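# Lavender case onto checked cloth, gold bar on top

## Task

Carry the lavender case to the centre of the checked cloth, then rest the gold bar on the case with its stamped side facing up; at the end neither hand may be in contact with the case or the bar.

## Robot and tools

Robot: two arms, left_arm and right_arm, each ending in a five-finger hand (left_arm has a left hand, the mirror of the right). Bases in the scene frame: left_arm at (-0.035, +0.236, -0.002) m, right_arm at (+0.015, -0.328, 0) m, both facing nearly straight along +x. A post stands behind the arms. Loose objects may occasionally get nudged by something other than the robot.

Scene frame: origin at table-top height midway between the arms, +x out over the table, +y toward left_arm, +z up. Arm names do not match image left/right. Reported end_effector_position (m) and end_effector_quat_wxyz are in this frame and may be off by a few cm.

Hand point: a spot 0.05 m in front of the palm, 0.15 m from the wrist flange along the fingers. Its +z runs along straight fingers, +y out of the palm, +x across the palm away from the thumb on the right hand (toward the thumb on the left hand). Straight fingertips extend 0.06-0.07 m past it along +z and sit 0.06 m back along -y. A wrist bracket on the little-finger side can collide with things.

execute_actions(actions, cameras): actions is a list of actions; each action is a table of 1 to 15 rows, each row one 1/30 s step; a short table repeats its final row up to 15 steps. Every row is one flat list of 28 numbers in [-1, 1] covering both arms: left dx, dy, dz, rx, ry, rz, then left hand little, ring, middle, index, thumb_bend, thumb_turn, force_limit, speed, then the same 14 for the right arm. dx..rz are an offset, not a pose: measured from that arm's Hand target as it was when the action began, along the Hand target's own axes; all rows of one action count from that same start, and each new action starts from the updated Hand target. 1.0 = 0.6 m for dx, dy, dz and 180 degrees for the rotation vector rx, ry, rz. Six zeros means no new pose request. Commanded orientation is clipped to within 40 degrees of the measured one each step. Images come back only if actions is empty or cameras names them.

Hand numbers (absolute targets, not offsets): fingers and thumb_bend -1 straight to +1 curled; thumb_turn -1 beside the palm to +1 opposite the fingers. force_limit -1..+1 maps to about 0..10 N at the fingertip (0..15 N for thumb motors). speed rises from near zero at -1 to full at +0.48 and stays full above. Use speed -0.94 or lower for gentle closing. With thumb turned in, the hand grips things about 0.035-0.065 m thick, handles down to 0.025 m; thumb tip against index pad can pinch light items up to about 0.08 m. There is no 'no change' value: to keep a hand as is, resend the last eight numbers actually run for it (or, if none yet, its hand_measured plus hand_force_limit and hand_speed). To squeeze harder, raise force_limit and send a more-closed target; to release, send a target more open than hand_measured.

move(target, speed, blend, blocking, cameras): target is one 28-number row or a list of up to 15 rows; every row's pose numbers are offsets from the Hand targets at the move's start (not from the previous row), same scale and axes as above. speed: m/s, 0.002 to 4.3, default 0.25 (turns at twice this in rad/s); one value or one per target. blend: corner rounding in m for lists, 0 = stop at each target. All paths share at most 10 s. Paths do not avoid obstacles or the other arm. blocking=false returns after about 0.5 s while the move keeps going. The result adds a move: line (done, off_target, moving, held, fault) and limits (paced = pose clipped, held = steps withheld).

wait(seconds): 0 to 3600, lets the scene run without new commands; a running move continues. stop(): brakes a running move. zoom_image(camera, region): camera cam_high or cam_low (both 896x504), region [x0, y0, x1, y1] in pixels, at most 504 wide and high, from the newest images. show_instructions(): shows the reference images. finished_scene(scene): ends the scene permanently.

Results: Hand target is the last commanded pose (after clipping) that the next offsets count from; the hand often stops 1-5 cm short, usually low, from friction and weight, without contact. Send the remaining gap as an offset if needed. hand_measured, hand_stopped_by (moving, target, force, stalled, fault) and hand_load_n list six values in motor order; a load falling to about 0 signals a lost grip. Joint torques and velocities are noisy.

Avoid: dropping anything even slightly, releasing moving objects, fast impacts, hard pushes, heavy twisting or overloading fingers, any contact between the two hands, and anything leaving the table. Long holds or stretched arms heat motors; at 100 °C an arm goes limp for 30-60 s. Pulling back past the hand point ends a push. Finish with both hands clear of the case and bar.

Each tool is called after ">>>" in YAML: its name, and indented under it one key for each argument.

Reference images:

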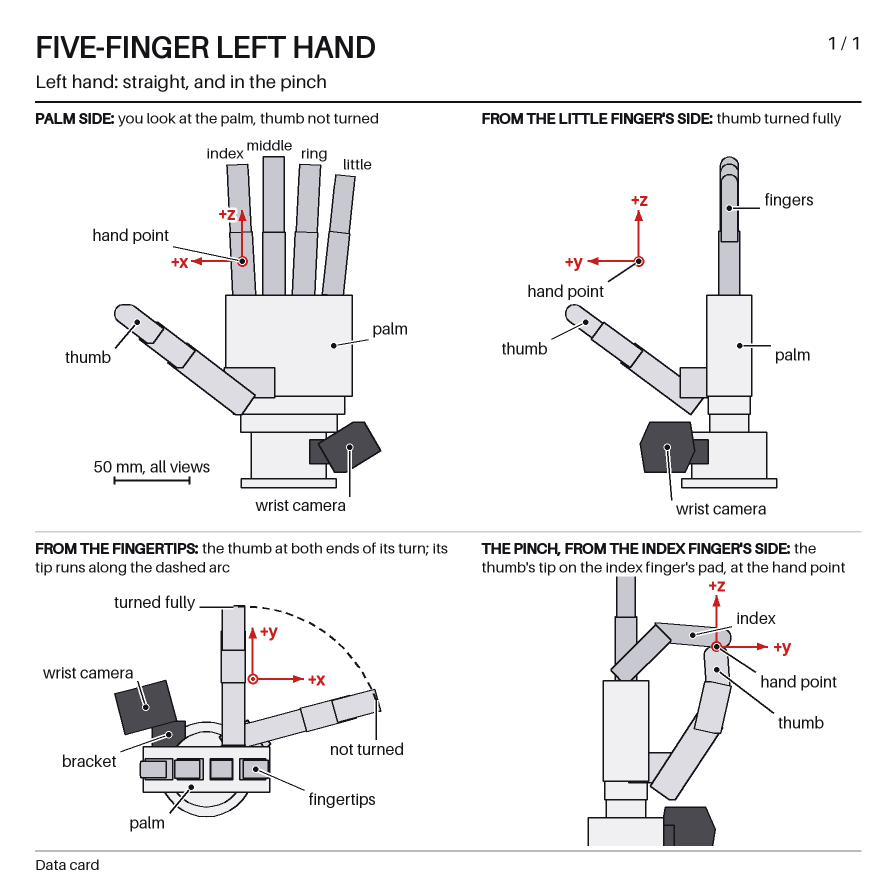

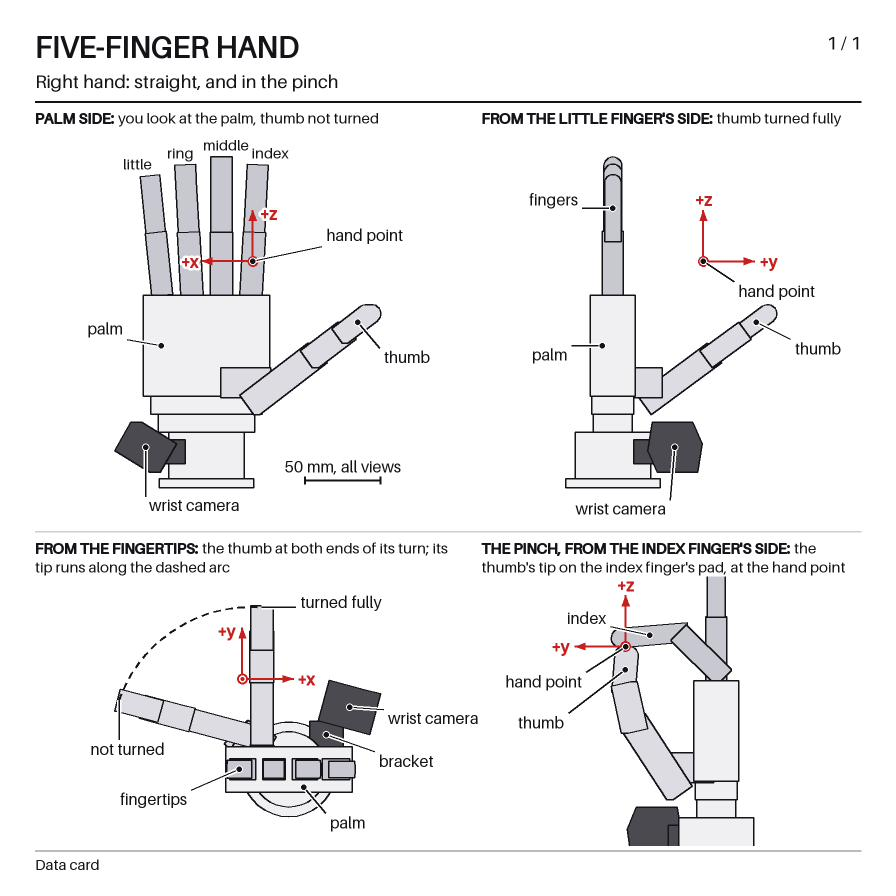

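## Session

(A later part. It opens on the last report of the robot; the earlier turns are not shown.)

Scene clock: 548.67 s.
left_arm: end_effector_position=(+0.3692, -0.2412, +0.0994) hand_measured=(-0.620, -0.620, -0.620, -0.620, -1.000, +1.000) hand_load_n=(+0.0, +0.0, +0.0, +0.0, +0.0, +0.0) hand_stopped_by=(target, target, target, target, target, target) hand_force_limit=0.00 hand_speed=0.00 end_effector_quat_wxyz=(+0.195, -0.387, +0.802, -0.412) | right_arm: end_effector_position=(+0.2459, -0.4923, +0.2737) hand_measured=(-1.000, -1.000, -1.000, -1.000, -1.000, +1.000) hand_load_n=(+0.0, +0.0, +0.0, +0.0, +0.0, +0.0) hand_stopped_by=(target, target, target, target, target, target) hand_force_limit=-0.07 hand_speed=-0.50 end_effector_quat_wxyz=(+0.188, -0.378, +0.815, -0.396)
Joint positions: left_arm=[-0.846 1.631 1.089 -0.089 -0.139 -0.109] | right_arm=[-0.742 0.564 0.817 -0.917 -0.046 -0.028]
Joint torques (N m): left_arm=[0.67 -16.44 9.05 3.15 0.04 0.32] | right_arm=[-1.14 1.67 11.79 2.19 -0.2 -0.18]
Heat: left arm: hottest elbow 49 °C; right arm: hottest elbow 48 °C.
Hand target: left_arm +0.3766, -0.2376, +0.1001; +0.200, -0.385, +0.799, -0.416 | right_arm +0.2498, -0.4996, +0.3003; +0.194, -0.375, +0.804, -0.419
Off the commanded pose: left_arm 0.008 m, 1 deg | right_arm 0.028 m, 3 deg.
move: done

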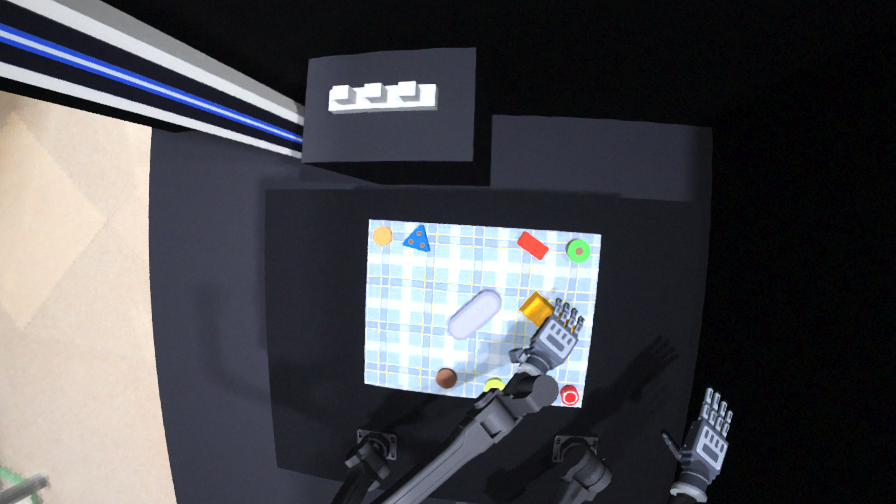

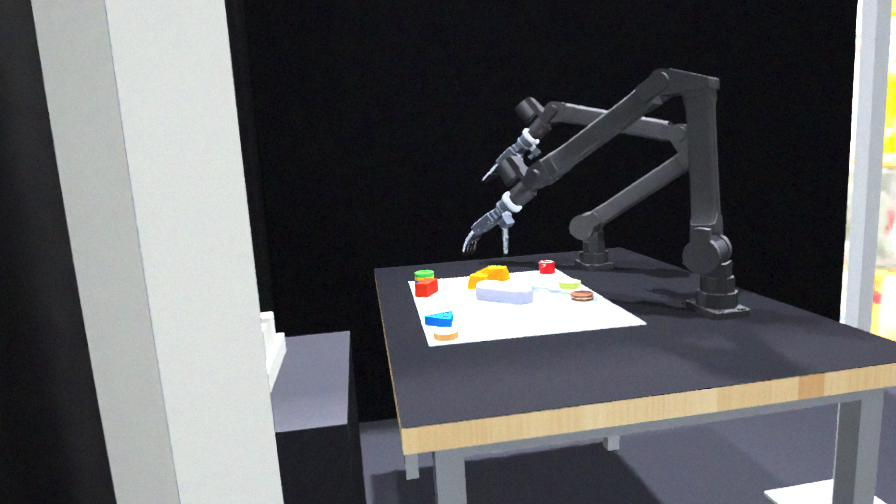

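>>> move:
  target: [-0.0185,0.0762,0.0365,0,0,0,-0.62,-0.62,-0.62,-0.62,-1,1,0,0,0,0,0,0,0,0,-1,-1,-1,-1,-1,1,-0.07,-0.5]
  speed: 0.1
  cameras: ["all"]

>>> zoom_image:
  camera: "cam_high"
  region: [504, 270, 604, 370]

>>> zoom_image:
  camera: "cam_low"
  region: [440, 200, 560, 310]

Scene clock: 583.93 s.
left_arm: end_effector_position=(+0.3713, -0.2273, +0.0521) hand_measured=(-0.620, -0.620, -0.620, -0.620, -1.000, +1.000) hand_load_n=(+0.0, +0.0, -0.5, +0.0, +0.0, +0.0) hand_stopped_by=(target, target, target, target, target, target) hand_force_limit=0.00 hand_speed=0.00 end_effector_quat_wxyz=(+0.196, -0.387, +0.800, -0.414) | right_arm: end_effector_position=(+0.2459, -0.4923, +0.2737) hand_measured=(-1.000, -1.000, -1.000, -1.000, -1.000, +1.000) hand_load_n=(+0.0, +0.0, +0.0, +0.0, +0.0, +0.0) hand_stopped_by=(target, target, target, target, target, target) hand_force_limit=-0.07 hand_speed=-0.50 end_effector_quat_wxyz=(+0.188, -0.378, +0.815, -0.396)
Joint positions: left_arm=[-0.824 1.685 1.005 0.055 -0.123 -0.098] | right_arm=[-0.742 0.564 0.817 -0.917 -0.046 -0.028]
Joint torques (N m): left_arm=[0.62 -16.32 8.24 3.11 0.04 0.32] | right_arm=[-0.91 1.44 11.88 2.03 -0.22 -0.21]
Heat: left arm: hottest elbow 42 °C; right arm: hottest elbow 51 °C.
Hand target: left_arm +0.3771, -0.2236, +0.0500; +0.200, -0.385, +0.799, -0.416 | right_arm +0.2498, -0.4996, +0.3003; +0.194, -0.375, +0.804, -0.419
Off the commanded pose: left_arm 0.007 m, 1 deg | right_arm 0.028 m, 3 deg.
move: done

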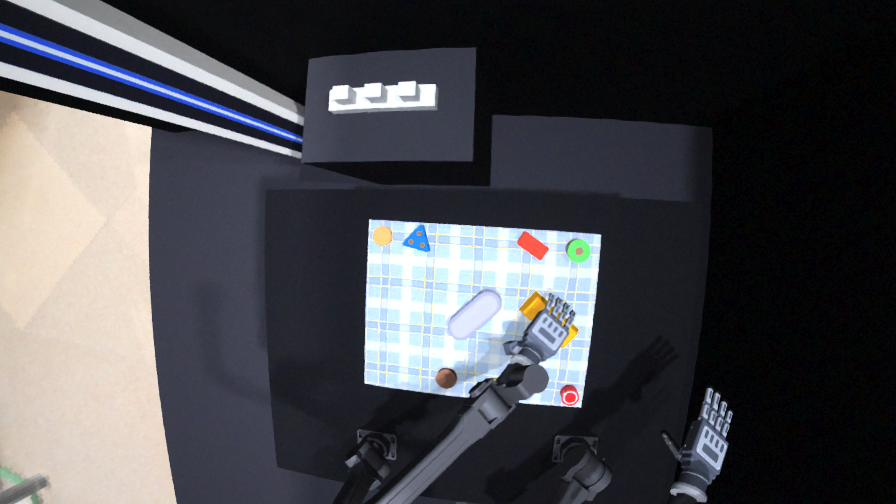

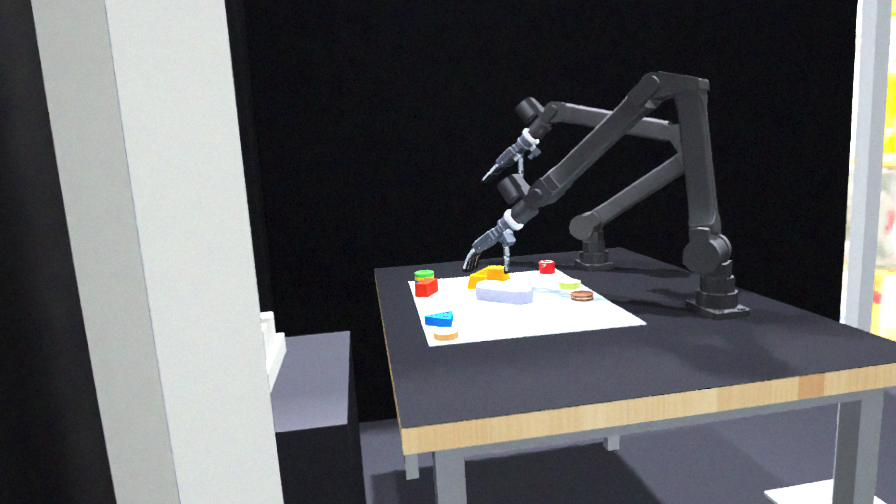

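Scaled by 5.040 from the camera's image (finer frame: 1280x720).

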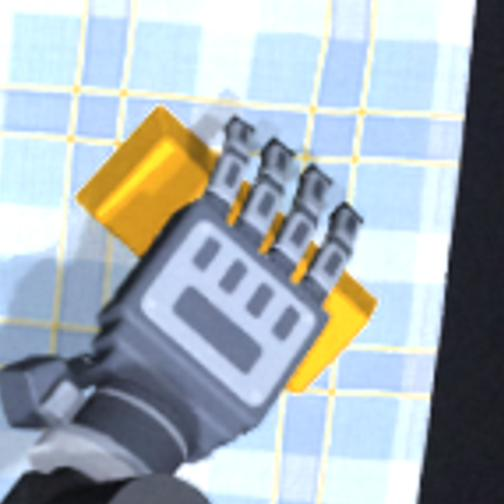

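Scaled by 4.200 from the camera's image (finer frame: 1280x720).

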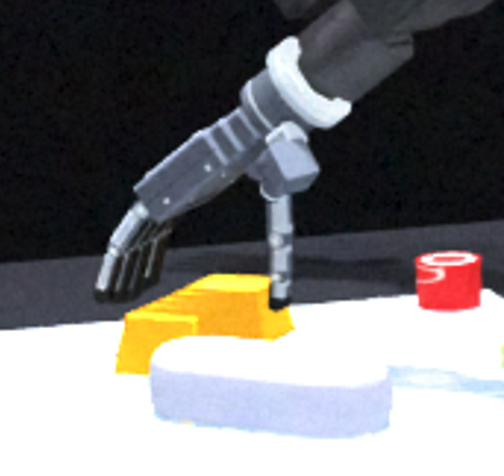

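>>> move:
  target: [0.002,0.0392,0.0372,0,0,0,-0.62,-0.62,-0.62,-0.62,-1,1,0,0,0,0,0,0,0,0,-1,-1,-1,-1,-1,1,-0.07,-0.5]
  speed: 0.1
  cameras: ["all"]

>>> zoom_image:
  camera: "cam_high"
  region: [504, 270, 604, 370]

>>> zoom_image:
  camera: "cam_low"
  region: [440, 200, 560, 310]

Scene clock: 602.47 s.
left_arm: end_effector_position=(+0.3761, -0.2331, +0.0242) hand_measured=(-0.620, -0.620, -0.620, -0.620, -1.000, +1.000) hand_load_n=(+0.0, -0.5, +0.0, +0.0, +0.0, +0.0) hand_stopped_by=(target, target, target, target, target, target) hand_force_limit=0.00 hand_speed=0.00 end_effector_quat_wxyz=(+0.196, -0.386, +0.798, -0.420) | right_arm: end_effector_position=(+0.2459, -0.4923, +0.2737) hand_measured=(-1.000, -1.000, -1.000, -1.000, -1.000, +1.000) hand_load_n=(+0.0, +0.0, +0.0, +0.0, +0.0, +0.0) hand_stopped_by=(target, target, target, target, target, target) hand_force_limit=-0.07 hand_speed=-0.50 end_effector_quat_wxyz=(+0.188, -0.378, +0.815, -0.396)
Joint positions: left_arm=[-0.824 1.752 0.996 0.143 -0.121 -0.098] | right_arm=[-0.742 0.564 0.817 -0.917 -0.046 -0.028]
Joint torques (N m): left_arm=[0.38 -16.21 7.83 2.92 -0.06 0.32] | right_arm=[-0.79 1.67 11.55 1.99 -0.19 -0.22]
Heat: left arm: hottest elbow 41 °C; right arm: hottest elbow 51 °C.
Hand target: left_arm +0.3801, -0.2275, +0.0180; +0.200, -0.385, +0.799, -0.416 | right_arm +0.2498, -0.4996, +0.3003; +0.194, -0.375, +0.804, -0.419
Off the commanded pose: left_arm 0.009 m, 1 deg | right_arm 0.028 m, 3 deg.
move: done

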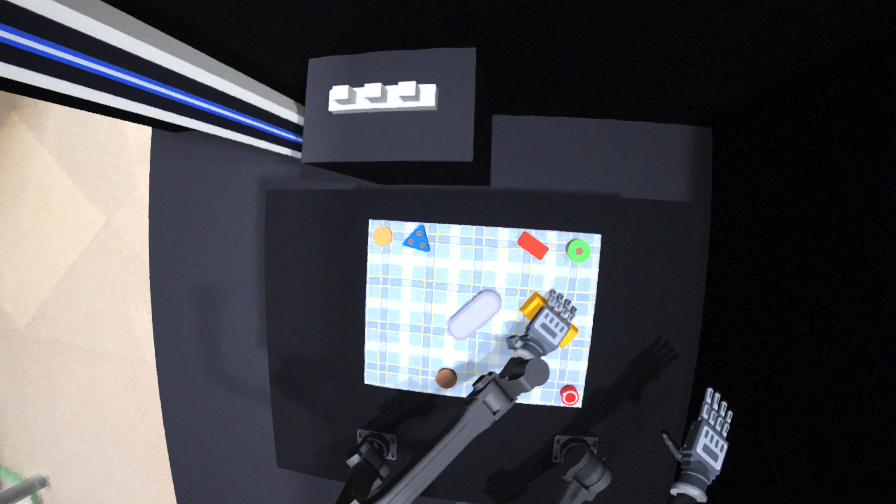

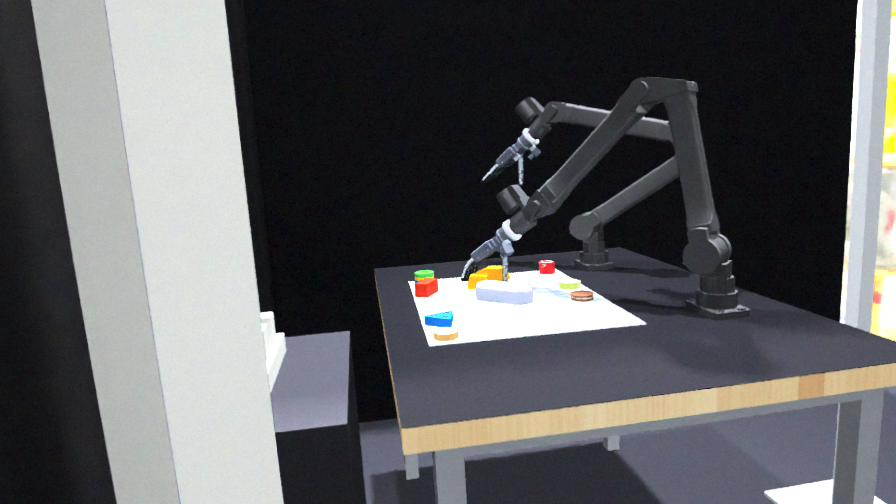

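Scaled by 5.040 from the camera's image (finer frame: 1280x720).

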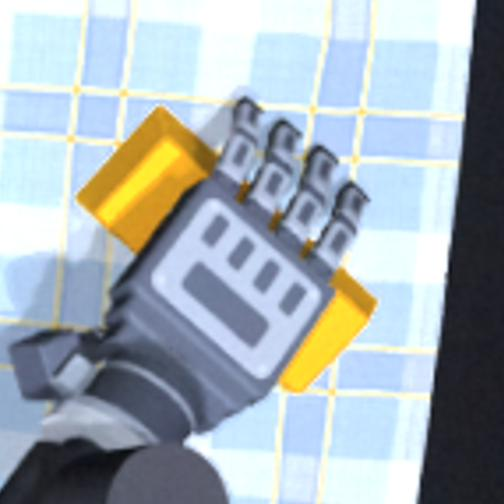

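Scaled by 4.200 from the camera's image (finer frame: 1280x720).

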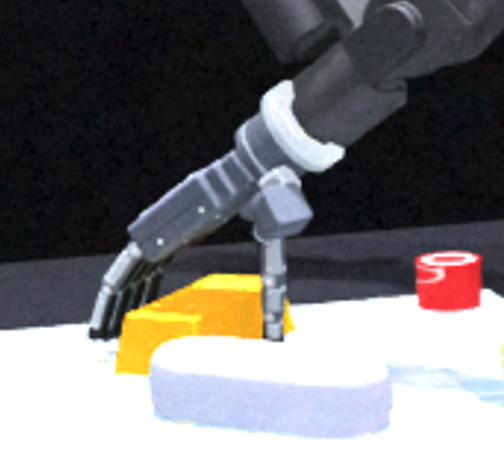

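>>> move:
  target: [0,0,0,0,0,0,-0.2,-0.2,-0.2,-0.2,-1,1,-0.7,-0.88,0,0,0,0,0,0,-1,-1,-1,-1,-1,1,-0.07,-0.5]
  cameras: ["all"]

>>> zoom_image:
  camera: "cam_high"
  region: [504, 270, 604, 370]

>>> zoom_image:
  camera: "cam_low"
  region: [440, 200, 560, 310]

Scene clock: 627.50 s.
left_arm: end_effector_position=(+0.3767, -0.2339, +0.0251) hand_measured=(-0.200, -0.200, -0.376, -0.200, -1.000, +1.000) hand_load_n=(+0.0, +0.0, +1.0, +0.0, +0.0, +0.0) hand_stopped_by=(target, target, force, target, target, target) hand_force_limit=-0.70 hand_speed=-0.88 end_effector_quat_wxyz=(+0.197, -0.386, +0.797, -0.422) | right_arm: end_effector_position=(+0.2459, -0.4923, +0.2737) hand_measured=(-1.000, -1.000, -1.000, -1.000, -1.000, +1.000) hand_load_n=(+0.0, +0.0, +0.0, -0.5, +0.0, +0.0) hand_stopped_by=(target, target, target, target, target, target) hand_force_limit=-0.07 hand_speed=-0.50 end_effector_quat_wxyz=(+0.188, -0.378, +0.815, -0.396)
Joint positions: left_arm=[-0.824 1.752 0.996 0.148 -0.121 -0.098] | right_arm=[-0.742 0.564 0.817 -0.917 -0.046 -0.028]
Joint torques (N m): left_arm=[0.73 -16.79 7.64 2.62 -0.05 0.31] | right_arm=[-1.44 1.9 11.67 1.98 -0.24 -0.24]
Heat: left arm: hottest elbow 39 °C; right arm: hottest elbow 52 °C.
Hand target: left_arm +0.3801, -0.2275, +0.0180; +0.200, -0.385, +0.799, -0.416 | right_arm +0.2498, -0.4996, +0.3003; +0.194, -0.375, +0.804, -0.419
Off the commanded pose: left_arm 0.010 m, 1 deg | right_arm 0.028 m, 3 deg.
move: done

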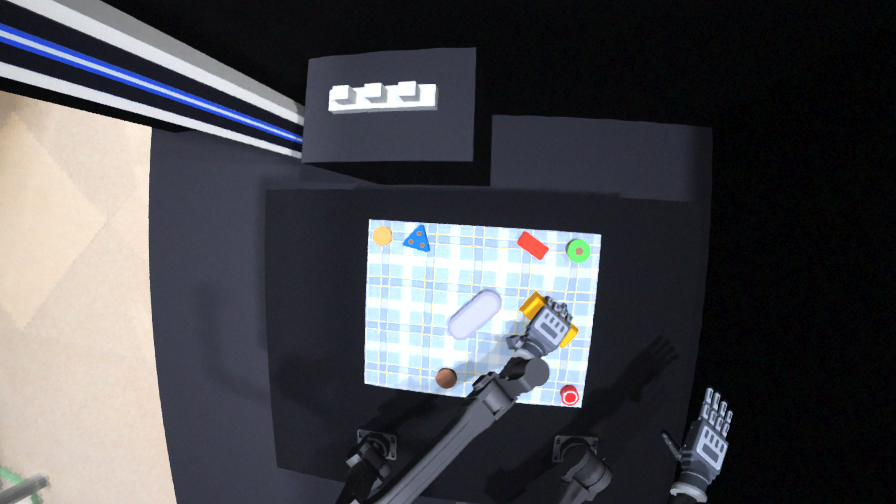

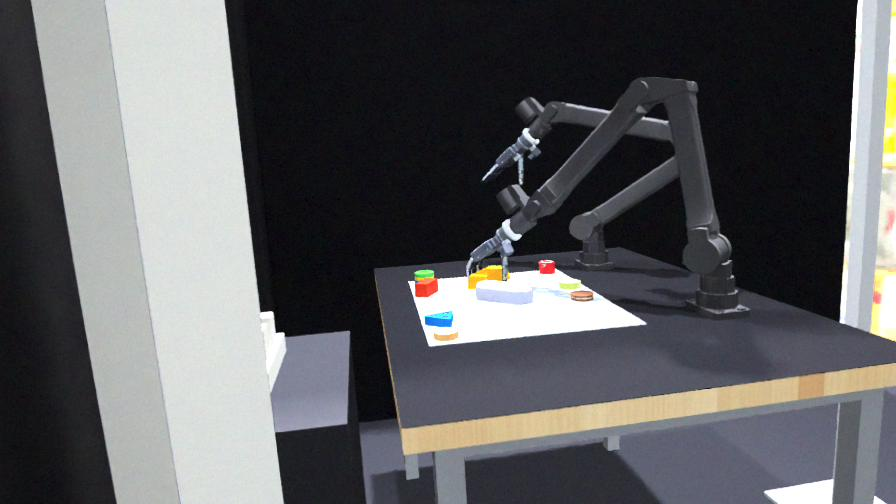

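Scaled by 5.040 from the camera's image (finer frame: 1280x720).

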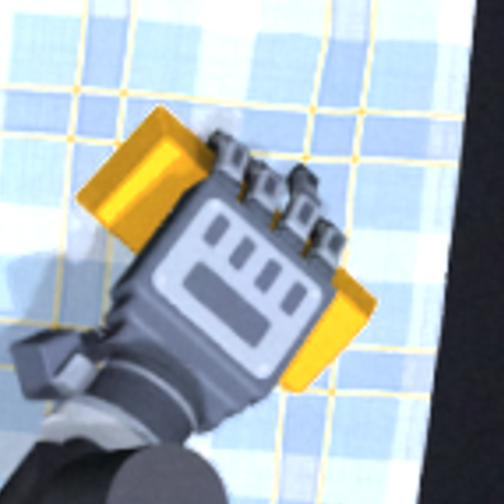

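Scaled by 4.200 from the camera's image (finer frame: 1280x720).

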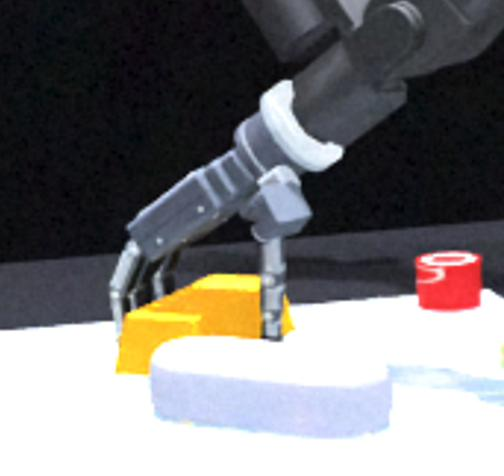

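>>> move:
  target: [0,0,0,0,0,0,-0.2,-0.2,-0.2,-0.2,0.2,1,-0.3,-0.9,0,0,0,0,0,0,-1,-1,-1,-1,-1,1,-0.07,-0.5]
  cameras: ["all"]

>>> zoom_image:
  camera: "cam_high"
  region: [504, 270, 604, 370]

Scene clock: 641.20 s.
left_arm: end_effector_position=(+0.3768, -0.2339, +0.0251) hand_measured=(-0.200, -0.200, -0.376, -0.200, -0.778, +1.000) hand_load_n=(+0.0, +2.0, +1.0, +2.0, +5.5, +1.5) hand_stopped_by=(target, target, force, target, force, target) hand_force_limit=-0.30 hand_speed=-0.90 end_effector_quat_wxyz=(+0.197, -0.386, +0.797, -0.422) | right_arm: end_effector_position=(+0.2459, -0.4923, +0.2737) hand_measured=(-1.000, -1.000, -1.000, -1.000, -1.000, +1.000) hand_load_n=(+0.0, +0.0, +0.0, +0.0, +0.0, +0.0) hand_stopped_by=(target, target, target, target, target, target) hand_force_limit=-0.07 hand_speed=-0.50 end_effector_quat_wxyz=(+0.188, -0.378, +0.815, -0.396)
Joint positions: left_arm=[-0.824 1.752 0.996 0.148 -0.121 -0.098] | right_arm=[-0.742 0.564 0.817 -0.917 -0.046 -0.028]
Joint torques (N m): left_arm=[0.67 -16.44 7.6 2.62 -0.05 0.31] | right_arm=[-0.62 2.55 11.79 1.94 -0.22 -0.21]
Heat: left arm: hottest elbow 38 °C; right arm: hottest elbow 52 °C.
Hand target: left_arm +0.3801, -0.2275, +0.0180; +0.200, -0.385, +0.799, -0.416 | right_arm +0.2498, -0.4996, +0.3003; +0.194, -0.375, +0.804, -0.419
Off the commanded pose: left_arm 0.010 m, 1 deg | right_arm 0.028 m, 3 deg.
move: done

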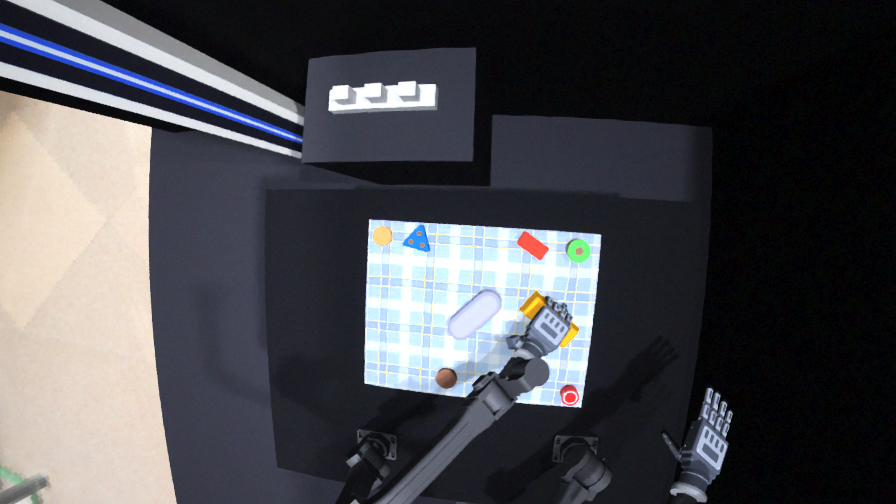

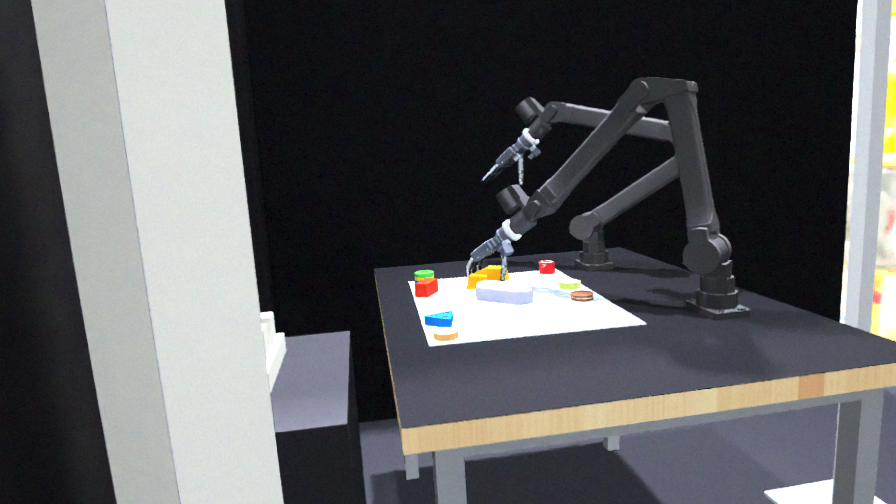

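Scaled by 5.040 from the camera's image (finer frame: 1280x720).

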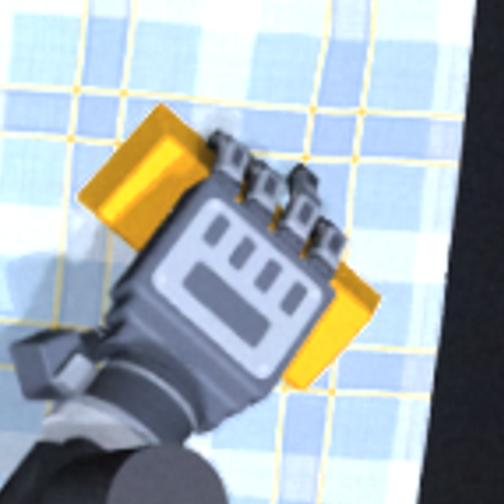

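>>> move:
  target: [0,0,0,0,0,0,-0.2,-0.2,-0.2,-0.2,0.25,1,0.13,-0.9,0,0,0,0,0,0,-1,-1,-1,-1,-1,1,-0.07,-0.5]

Scene clock: 649.07 s.
left_arm: end_effector_position=(+0.3768, -0.2339, +0.0251) hand_measured=(-0.200, -0.200, -0.376, -0.200, -0.750, +1.000) hand_load_n=(+0.0, +3.5, +1.0, +3.5, +9.0, +1.5) hand_stopped_by=(target, target, force, target, force, target) hand_force_limit=0.13 hand_speed=-0.90 end_effector_quat_wxyz=(+0.197, -0.386, +0.797, -0.422) | right_arm: end_effector_position=(+0.2459, -0.4923, +0.2737) hand_measured=(-1.000, -1.000, -1.000, -1.000, -1.000, +1.000) hand_load_n=(+0.0, +0.0, +0.0, +0.0, +0.0, +0.0) hand_stopped_by=(target, target, target, target, target, target) hand_force_limit=-0.07 hand_speed=-0.50 end_effector_quat_wxyz=(+0.188, -0.378, +0.815, -0.396)
Joint positions: left_arm=[-0.824 1.752 0.996 0.148 -0.121 -0.098] | right_arm=[-0.742 0.564 0.817 -0.917 -0.046 -0.028]
Joint torques (N m): left_arm=[0.38 -16.79 7.62 2.61 -0.05 0.31] | right_arm=[-0.85 1.9 11.49 2.25 -0.24 -0.2]
Heat: left arm: hottest elbow 38 °C; right arm: hottest elbow 52 °C.
Hand target: left_arm +0.3801, -0.2275, +0.0180; +0.200, -0.385, +0.799, -0.416 | right_arm +0.2498, -0.4996, +0.3003; +0.194, -0.375, +0.804, -0.419
Off the commanded pose: left_arm 0.010 m, 1 deg | right_arm 0.028 m, 3 deg.
move: done

>>> move:
  target: [0,-0.0546,-0.0382,0,0,0,-0.2,-0.2,-0.2,-0.2,0.25,1,0.13,-0.9,0,0,0,0,0,0,-1,-1,-1,-1,-1,1,-0.07,-0.5]
  speed: 0.06
  cameras: ["all"]

>>> zoom_image:
  camera: "cam_high"
  region: [504, 270, 604, 370]

>>> zoom_image:
  camera: "cam_low"
  region: [440, 200, 560, 310]

Scene clock: 663.03 s.
left_arm: end_effector_position=(+0.3661, -0.2222, +0.0278) hand_measured=(-0.200, -0.200, -0.376, -0.200, -0.750, +1.000) hand_load_n=(+0.0, +3.5, +1.5, +4.0, +8.0, +2.0) hand_stopped_by=(target, target, force, target, force, target) hand_force_limit=0.13 hand_speed=-0.90 end_effector_quat_wxyz=(+0.189, -0.390, +0.809, -0.396) | right_arm: end_effector_position=(+0.2459, -0.4923, +0.2737) hand_measured=(-1.000, -1.000, -1.000, -1.000, -1.000, +1.000) hand_load_n=(+0.0, -0.5, +0.0, +0.0, +0.0, +0.5) hand_stopped_by=(target, target, target, target, target, target) hand_force_limit=-0.07 hand_speed=-0.50 end_effector_quat_wxyz=(+0.188, -0.378, +0.815, -0.396)
Joint positions: left_arm=[-0.824 1.719 0.996 0.056 -0.121 -0.098] | right_arm=[-0.742 0.564 0.817 -0.917 -0.046 -0.028]
Joint torques (N m): left_arm=[0.62 -19.6 10.74 2 -0.08 0.29] | right_arm=[-1.96 1.49 11.74 2.02 -0.21 -0.16]
Heat: left arm: hottest elbow 38 °C; right arm: hottest elbow 52 °C.
Hand target: left_arm +0.3801, -0.2275, +0.0579; +0.200, -0.385, +0.799, -0.416 | right_arm +0.2498, -0.4996, +0.3003; +0.194, -0.375, +0.804, -0.419
Off the commanded pose: left_arm 0.034 m, 3 deg | right_arm 0.028 m, 3 deg.
move: off_target (left_arm)

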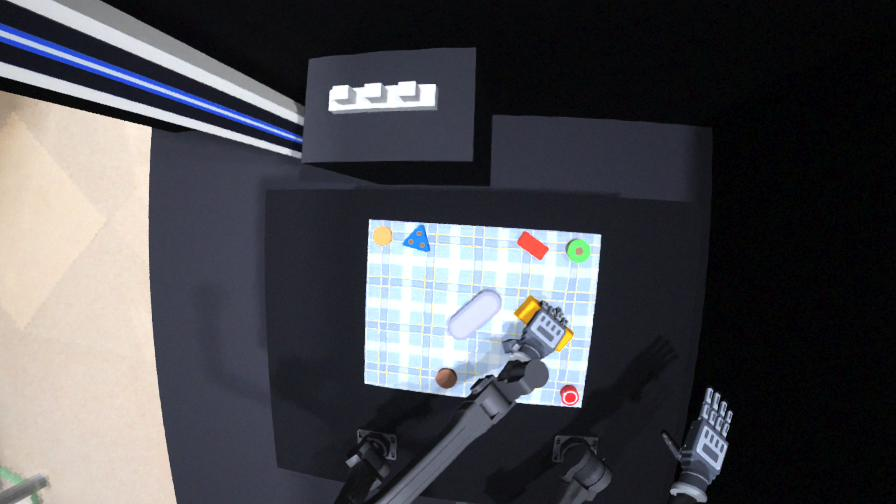

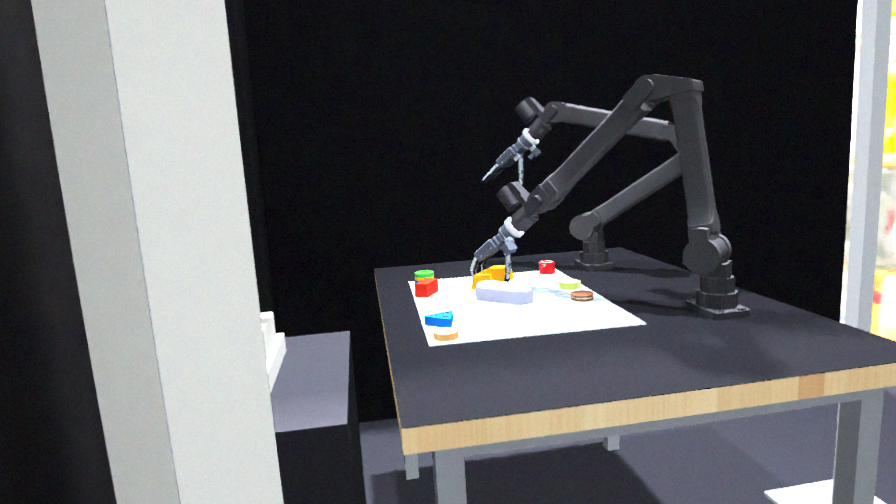

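Scaled by 5.040 from the camera's image (finer frame: 1280x720).

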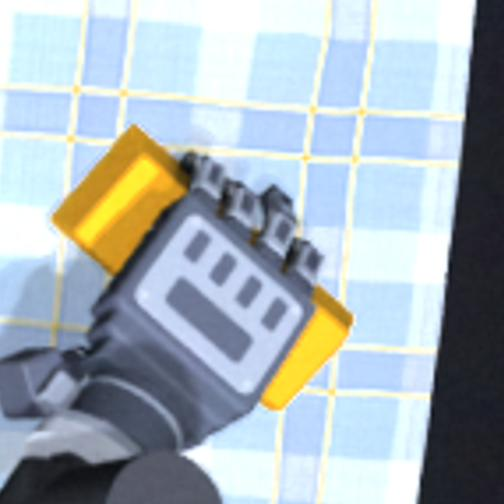

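Scaled by 4.200 from the camera's image (finer frame: 1280x720).

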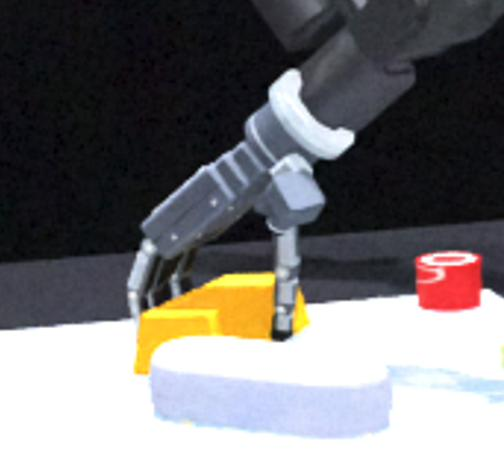

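>>> move:
  target: [0,-0.0683,-0.0478,0,0,0,-0.2,-0.2,-0.2,-0.2,0.25,1,0.13,-0.9,0,0,0,0,0,0,-1,-1,-1,-1,-1,1,-0.07,-0.5]
  speed: 0.06
  cameras: ["all"]

>>> zoom_image:
  camera: "cam_high"
  region: [504, 270, 604, 370]

>>> zoom_image:
  camera: "cam_low"
  region: [440, 200, 560, 310]

Scene clock: 669.40 s.
left_arm: end_effector_position=(+0.3527, -0.2074, +0.0536) hand_measured=(-0.200, -0.200, -0.376, -0.200, -0.750, +1.000) hand_load_n=(+0.5, +3.5, +0.0, +4.5, +7.5, +1.5) hand_stopped_by=(target, target, force, target, force, target) hand_force_limit=0.13 hand_speed=-0.90 end_effector_quat_wxyz=(+0.182, -0.393, +0.821, -0.372) | right_arm: end_effector_position=(+0.2459, -0.4923, +0.2737) hand_measured=(-1.000, -1.000, -1.000, -1.000, -1.000, +1.000) hand_load_n=(+0.0, +0.0, +0.0, +0.0, +0.0, +0.0) hand_stopped_by=(target, target, target, target, target, target) hand_force_limit=-0.07 hand_speed=-0.50 end_effector_quat_wxyz=(+0.188, -0.378, +0.815, -0.396)
Joint positions: left_arm=[-0.824 1.639 1.007 -0.091 -0.121 -0.096] | right_arm=[-0.742 0.564 0.817 -0.917 -0.046 -0.028]
Joint torques (N m): left_arm=[0.62 -19.43 14.64 2.37 -0.13 0.3] | right_arm=[-0.56 1.61 11.82 2.18 -0.3 -0.26]
Heat: left arm: hottest elbow 39 °C; right arm: hottest elbow 52 °C.
Hand target: left_arm +0.3801, -0.2275, +0.1079; +0.200, -0.385, +0.799, -0.416 | right_arm +0.2498, -0.4996, +0.3003; +0.194, -0.375, +0.804, -0.419
Off the commanded pose: left_arm 0.064 m, 6 deg | right_arm 0.028 m, 3 deg.
move: off_target (left_arm)

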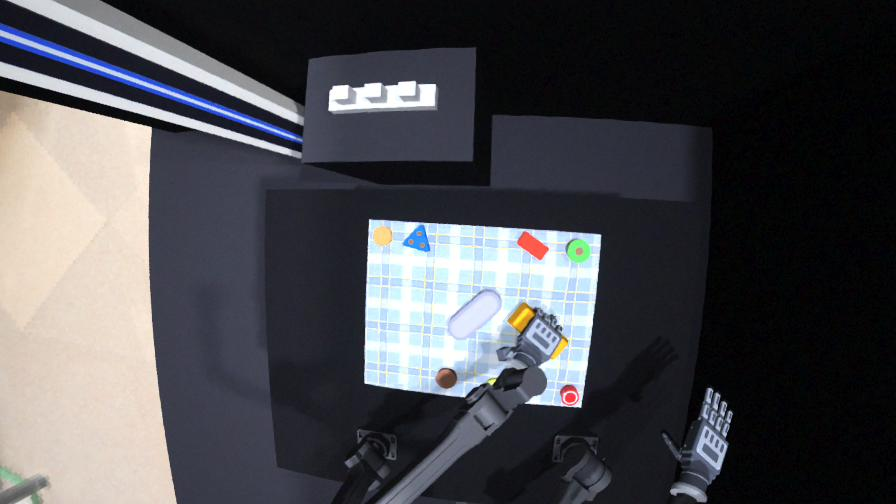

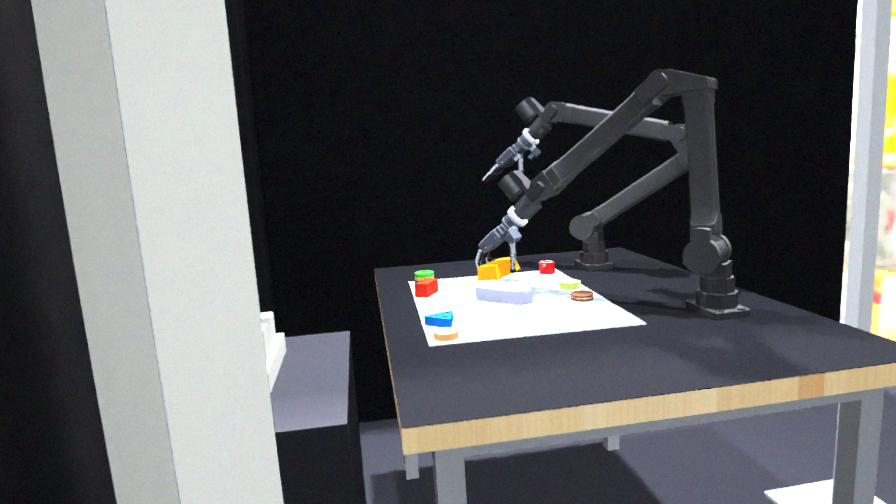

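Scaled by 5.040 from the camera's image (finer frame: 1280x720).

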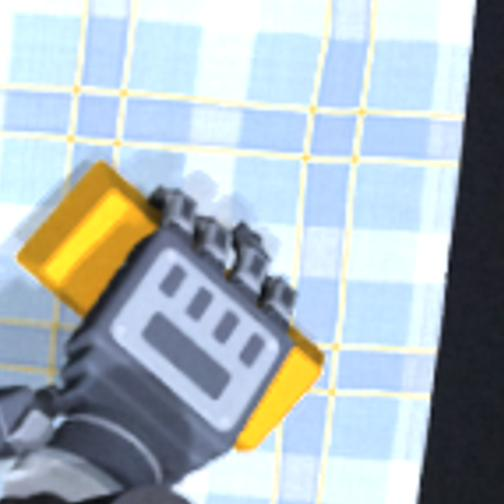

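Scaled by 4.200 from the camera's image (finer frame: 1280x720).

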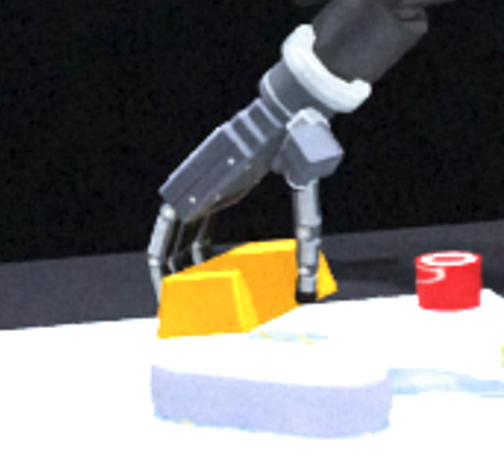

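>>> move:
  target: [0,0,0,0,0,0,-0.2,-0.2,-0.15,-0.2,0.25,1,-0.4,-0.9,0,0,0,0,0,0,-1,-1,-1,-1,-1,1,-0.07,-0.5]

Scene clock: 687.40 s.
left_arm: end_effector_position=(+0.3527, -0.2074, +0.0536) hand_measured=(-0.200, -0.200, -0.210, -0.200, -0.750, +1.000) hand_load_n=(+0.0, +2.0, +3.5, +3.0, +9.5, +2.0) hand_stopped_by=(target, target, force, target, force, target) hand_force_limit=-0.40 hand_speed=-0.90 end_effector_quat_wxyz=(+0.182, -0.393, +0.821, -0.372) | right_arm: end_effector_position=(+0.2459, -0.4923, +0.2737) hand_measured=(-1.000, -1.000, -1.000, -1.000, -1.000, +1.000) hand_load_n=(+0.0, +0.0, +0.0, +0.0, +0.0, +0.0) hand_stopped_by=(target, target, target, target, target, target) hand_force_limit=-0.07 hand_speed=-0.50 end_effector_quat_wxyz=(+0.188, -0.378, +0.815, -0.396)
Joint positions: left_arm=[-0.824 1.639 1.007 -0.091 -0.121 -0.096] | right_arm=[-0.742 0.564 0.817 -0.917 -0.046 -0.028]
Joint torques (N m): left_arm=[0.5 -19.49 14.63 2.45 -0.14 0.31] | right_arm=[-0.97 1.67 11.78 1.96 -0.25 -0.18]
Heat: left arm: hottest elbow 43 °C; right arm: hottest elbow 53 °C.
Hand target: left_arm +0.3801, -0.2275, +0.1079; +0.200, -0.385, +0.799, -0.416 | right_arm +0.2498, -0.4996, +0.3003; +0.194, -0.375, +0.804, -0.419
Off the commanded pose: left_arm 0.064 m, 6 deg | right_arm 0.028 m, 3 deg.
move: done

>>> move:
  target: [0,-0.0683,-0.0478,0.0222,0,0,-0.2,-0.2,-0.15,-0.2,0.25,1,-0.4,-0.9,0,0,0,0,0,0,-1,-1,-1,-1,-1,1,-0.07,-0.5]
  speed: 0.08
  cameras: ["all"]

>>> zoom_image:
  camera: "cam_low"
  region: [440, 200, 560, 310]

Scene clock: 694.17 s.
left_arm: end_effector_position=(+0.3559, -0.2089, +0.1017) hand_measured=(-0.200, -0.200, -0.210, -0.200, -0.750, +1.000) hand_load_n=(+0.0, +2.5, +3.5, +3.0, +9.5, +2.0) hand_stopped_by=(target, target, force, target, force, target) hand_force_limit=-0.40 hand_speed=-0.90 end_effector_quat_wxyz=(+0.195, -0.387, +0.808, -0.400) | right_arm: end_effector_position=(+0.2459, -0.4923, +0.2737) hand_measured=(-1.000, -1.000, -1.000, -1.000, -1.000, +1.000) hand_load_n=(+0.0, +0.0, +0.0, +0.0, +0.0, +0.0) hand_stopped_by=(target, target, target, target, target, target) hand_force_limit=-0.07 hand_speed=-0.50 end_effector_quat_wxyz=(+0.188, -0.378, +0.815, -0.396)
Joint positions: left_arm=[-0.824 1.556 1.017 -0.115 -0.126 -0.09] | right_arm=[-0.742 0.564 0.817 -0.917 -0.046 -0.028]
Joint torques (N m): left_arm=[0.26 -18.55 15.49 2.63 -0.26 0.28] | right_arm=[-0.97 2.2 11.85 2 -0.23 -0.2]
Heat: left arm: hottest elbow 44 °C; right arm: hottest elbow 53 °C.
Hand target: left_arm +0.3802, -0.2276, +0.1582; +0.214, -0.378, +0.784, -0.444 | right_arm +0.2498, -0.4996, +0.3003; +0.194, -0.375, +0.804, -0.419
Off the commanded pose: left_arm 0.064 m, 6 deg | right_arm 0.028 m, 3 deg.
move: off_target (left_arm)

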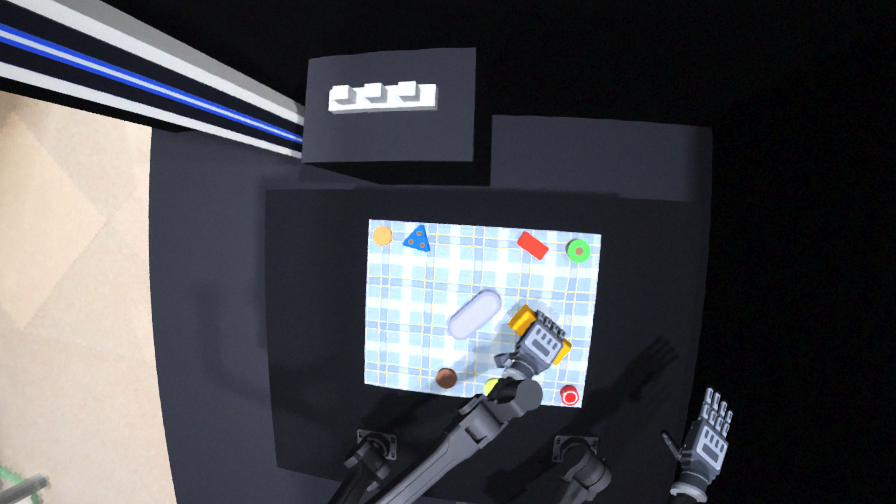

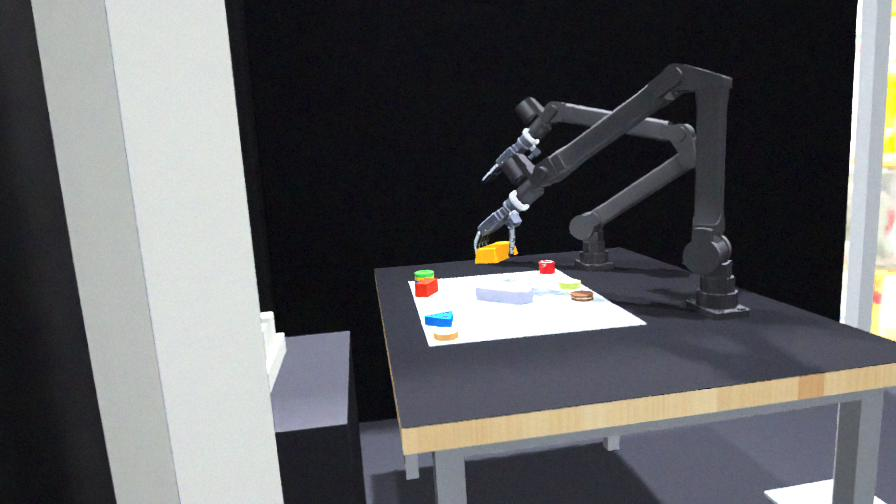

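Scaled by 4.200 from the camera's image (finer frame: 1280x720).

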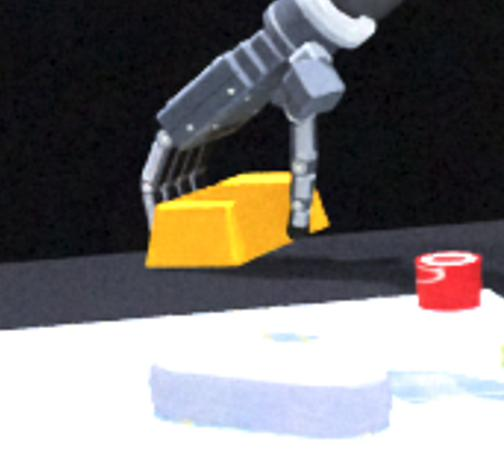

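>>> move:
  target: [-0.2455,0.0907,-0.1248,0.02,0,0,-0.2,-0.2,-0.15,-0.2,0.25,1,-0.4,-0.9,0,0,0,0,0,0,-1,-1,-1,-1,-1,1,-0.07,-0.5]
  speed: 0.12
  cameras: ["all"]

>>> zoom_image:
  camera: "cam_low"
  region: [440, 200, 560, 310]

>>> zoom_image:
  camera: "cam_high"
  region: [424, 260, 544, 380]

Scene clock: 707.57 s.
left_arm: end_effector_position=(+0.3912, -0.0524, +0.1222) hand_measured=(-0.200, -0.200, -0.210, -0.200, -0.750, +1.000) hand_load_n=(+0.0, +2.0, +3.5, +2.5, +9.5, +2.0) hand_stopped_by=(target, target, force, target, force, target) hand_force_limit=-0.40 hand_speed=-0.90 end_effector_quat_wxyz=(+0.204, -0.387, +0.783, -0.442) | right_arm: end_effector_position=(+0.2459, -0.4923, +0.2737) hand_measured=(-1.000, -1.000, -1.000, -1.000, -1.000, +1.000) hand_load_n=(+0.0, -0.5, +0.0, +0.0, +0.0, +0.0) hand_stopped_by=(target, target, target, target, target, target) hand_force_limit=-0.07 hand_speed=-0.50 end_effector_quat_wxyz=(+0.188, -0.378, +0.815, -0.396)
Joint positions: left_arm=[-0.476 1.33 0.785 -0.018 0.168 0.08] | right_arm=[-0.742 0.564 0.817 -0.917 -0.046 -0.028]
Joint torques (N m): left_arm=[-0.03 -14.86 9.91 3.84 0.3 0.29] | right_arm=[-0.79 1.49 11.6 2 -0.23 -0.26]
Heat: left arm: hottest elbow 46 °C; right arm: hottest elbow 53 °C.
Hand target: left_arm +0.3998, -0.0550, +0.1499; +0.225, -0.371, +0.770, -0.468 | right_arm +0.2498, -0.4996, +0.3003; +0.194, -0.375, +0.804, -0.419
Off the commanded pose: left_arm 0.029 m, 5 deg | right_arm 0.028 m, 3 deg.
move: off_target (left_arm)

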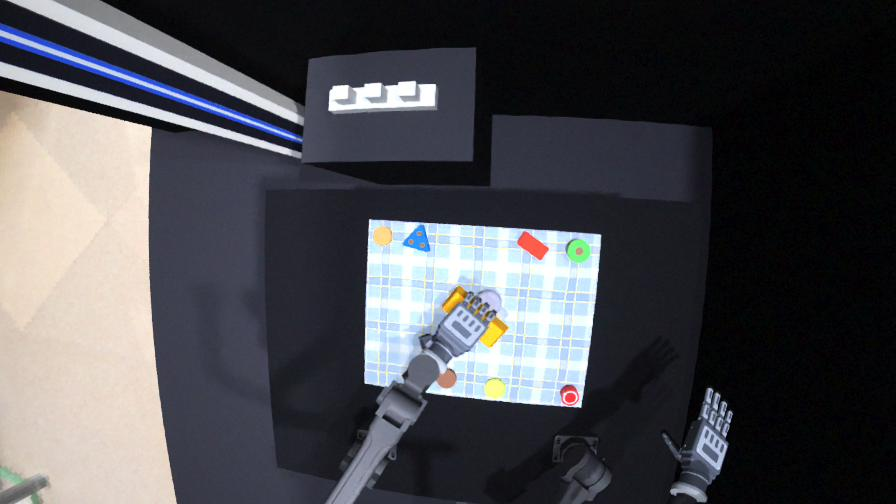

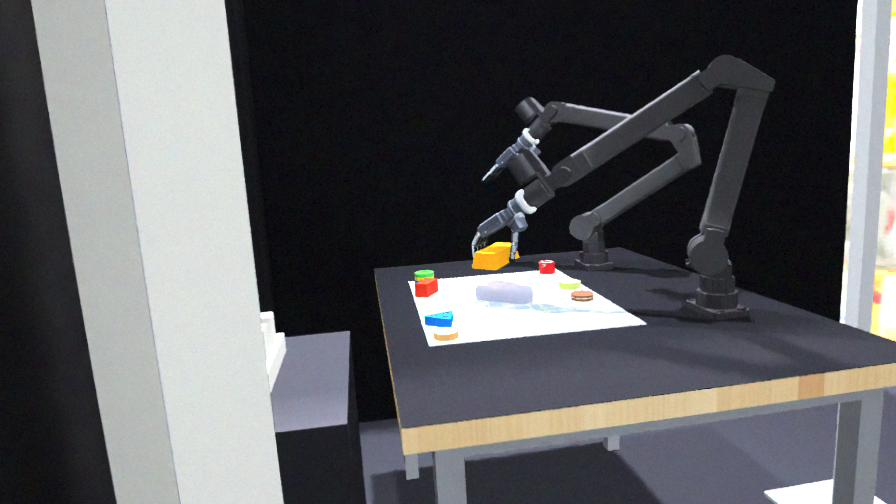

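Scaled by 4.200 from the camera's image (finer frame: 1280x720).

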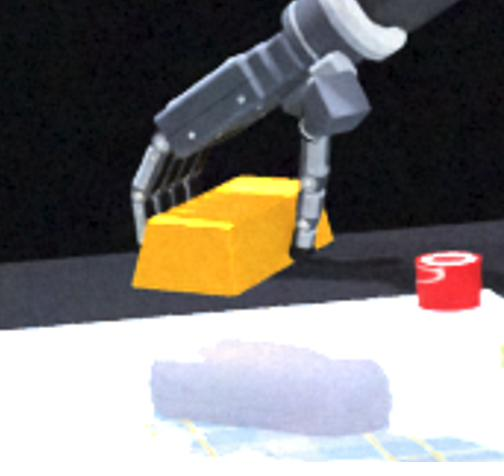

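Scaled by 4.200 from the camera's image (finer frame: 1280x720).

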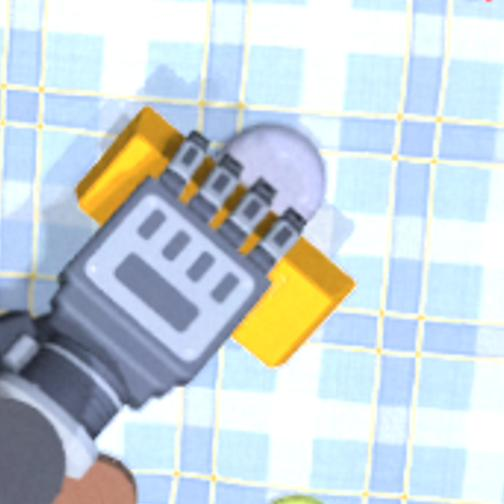

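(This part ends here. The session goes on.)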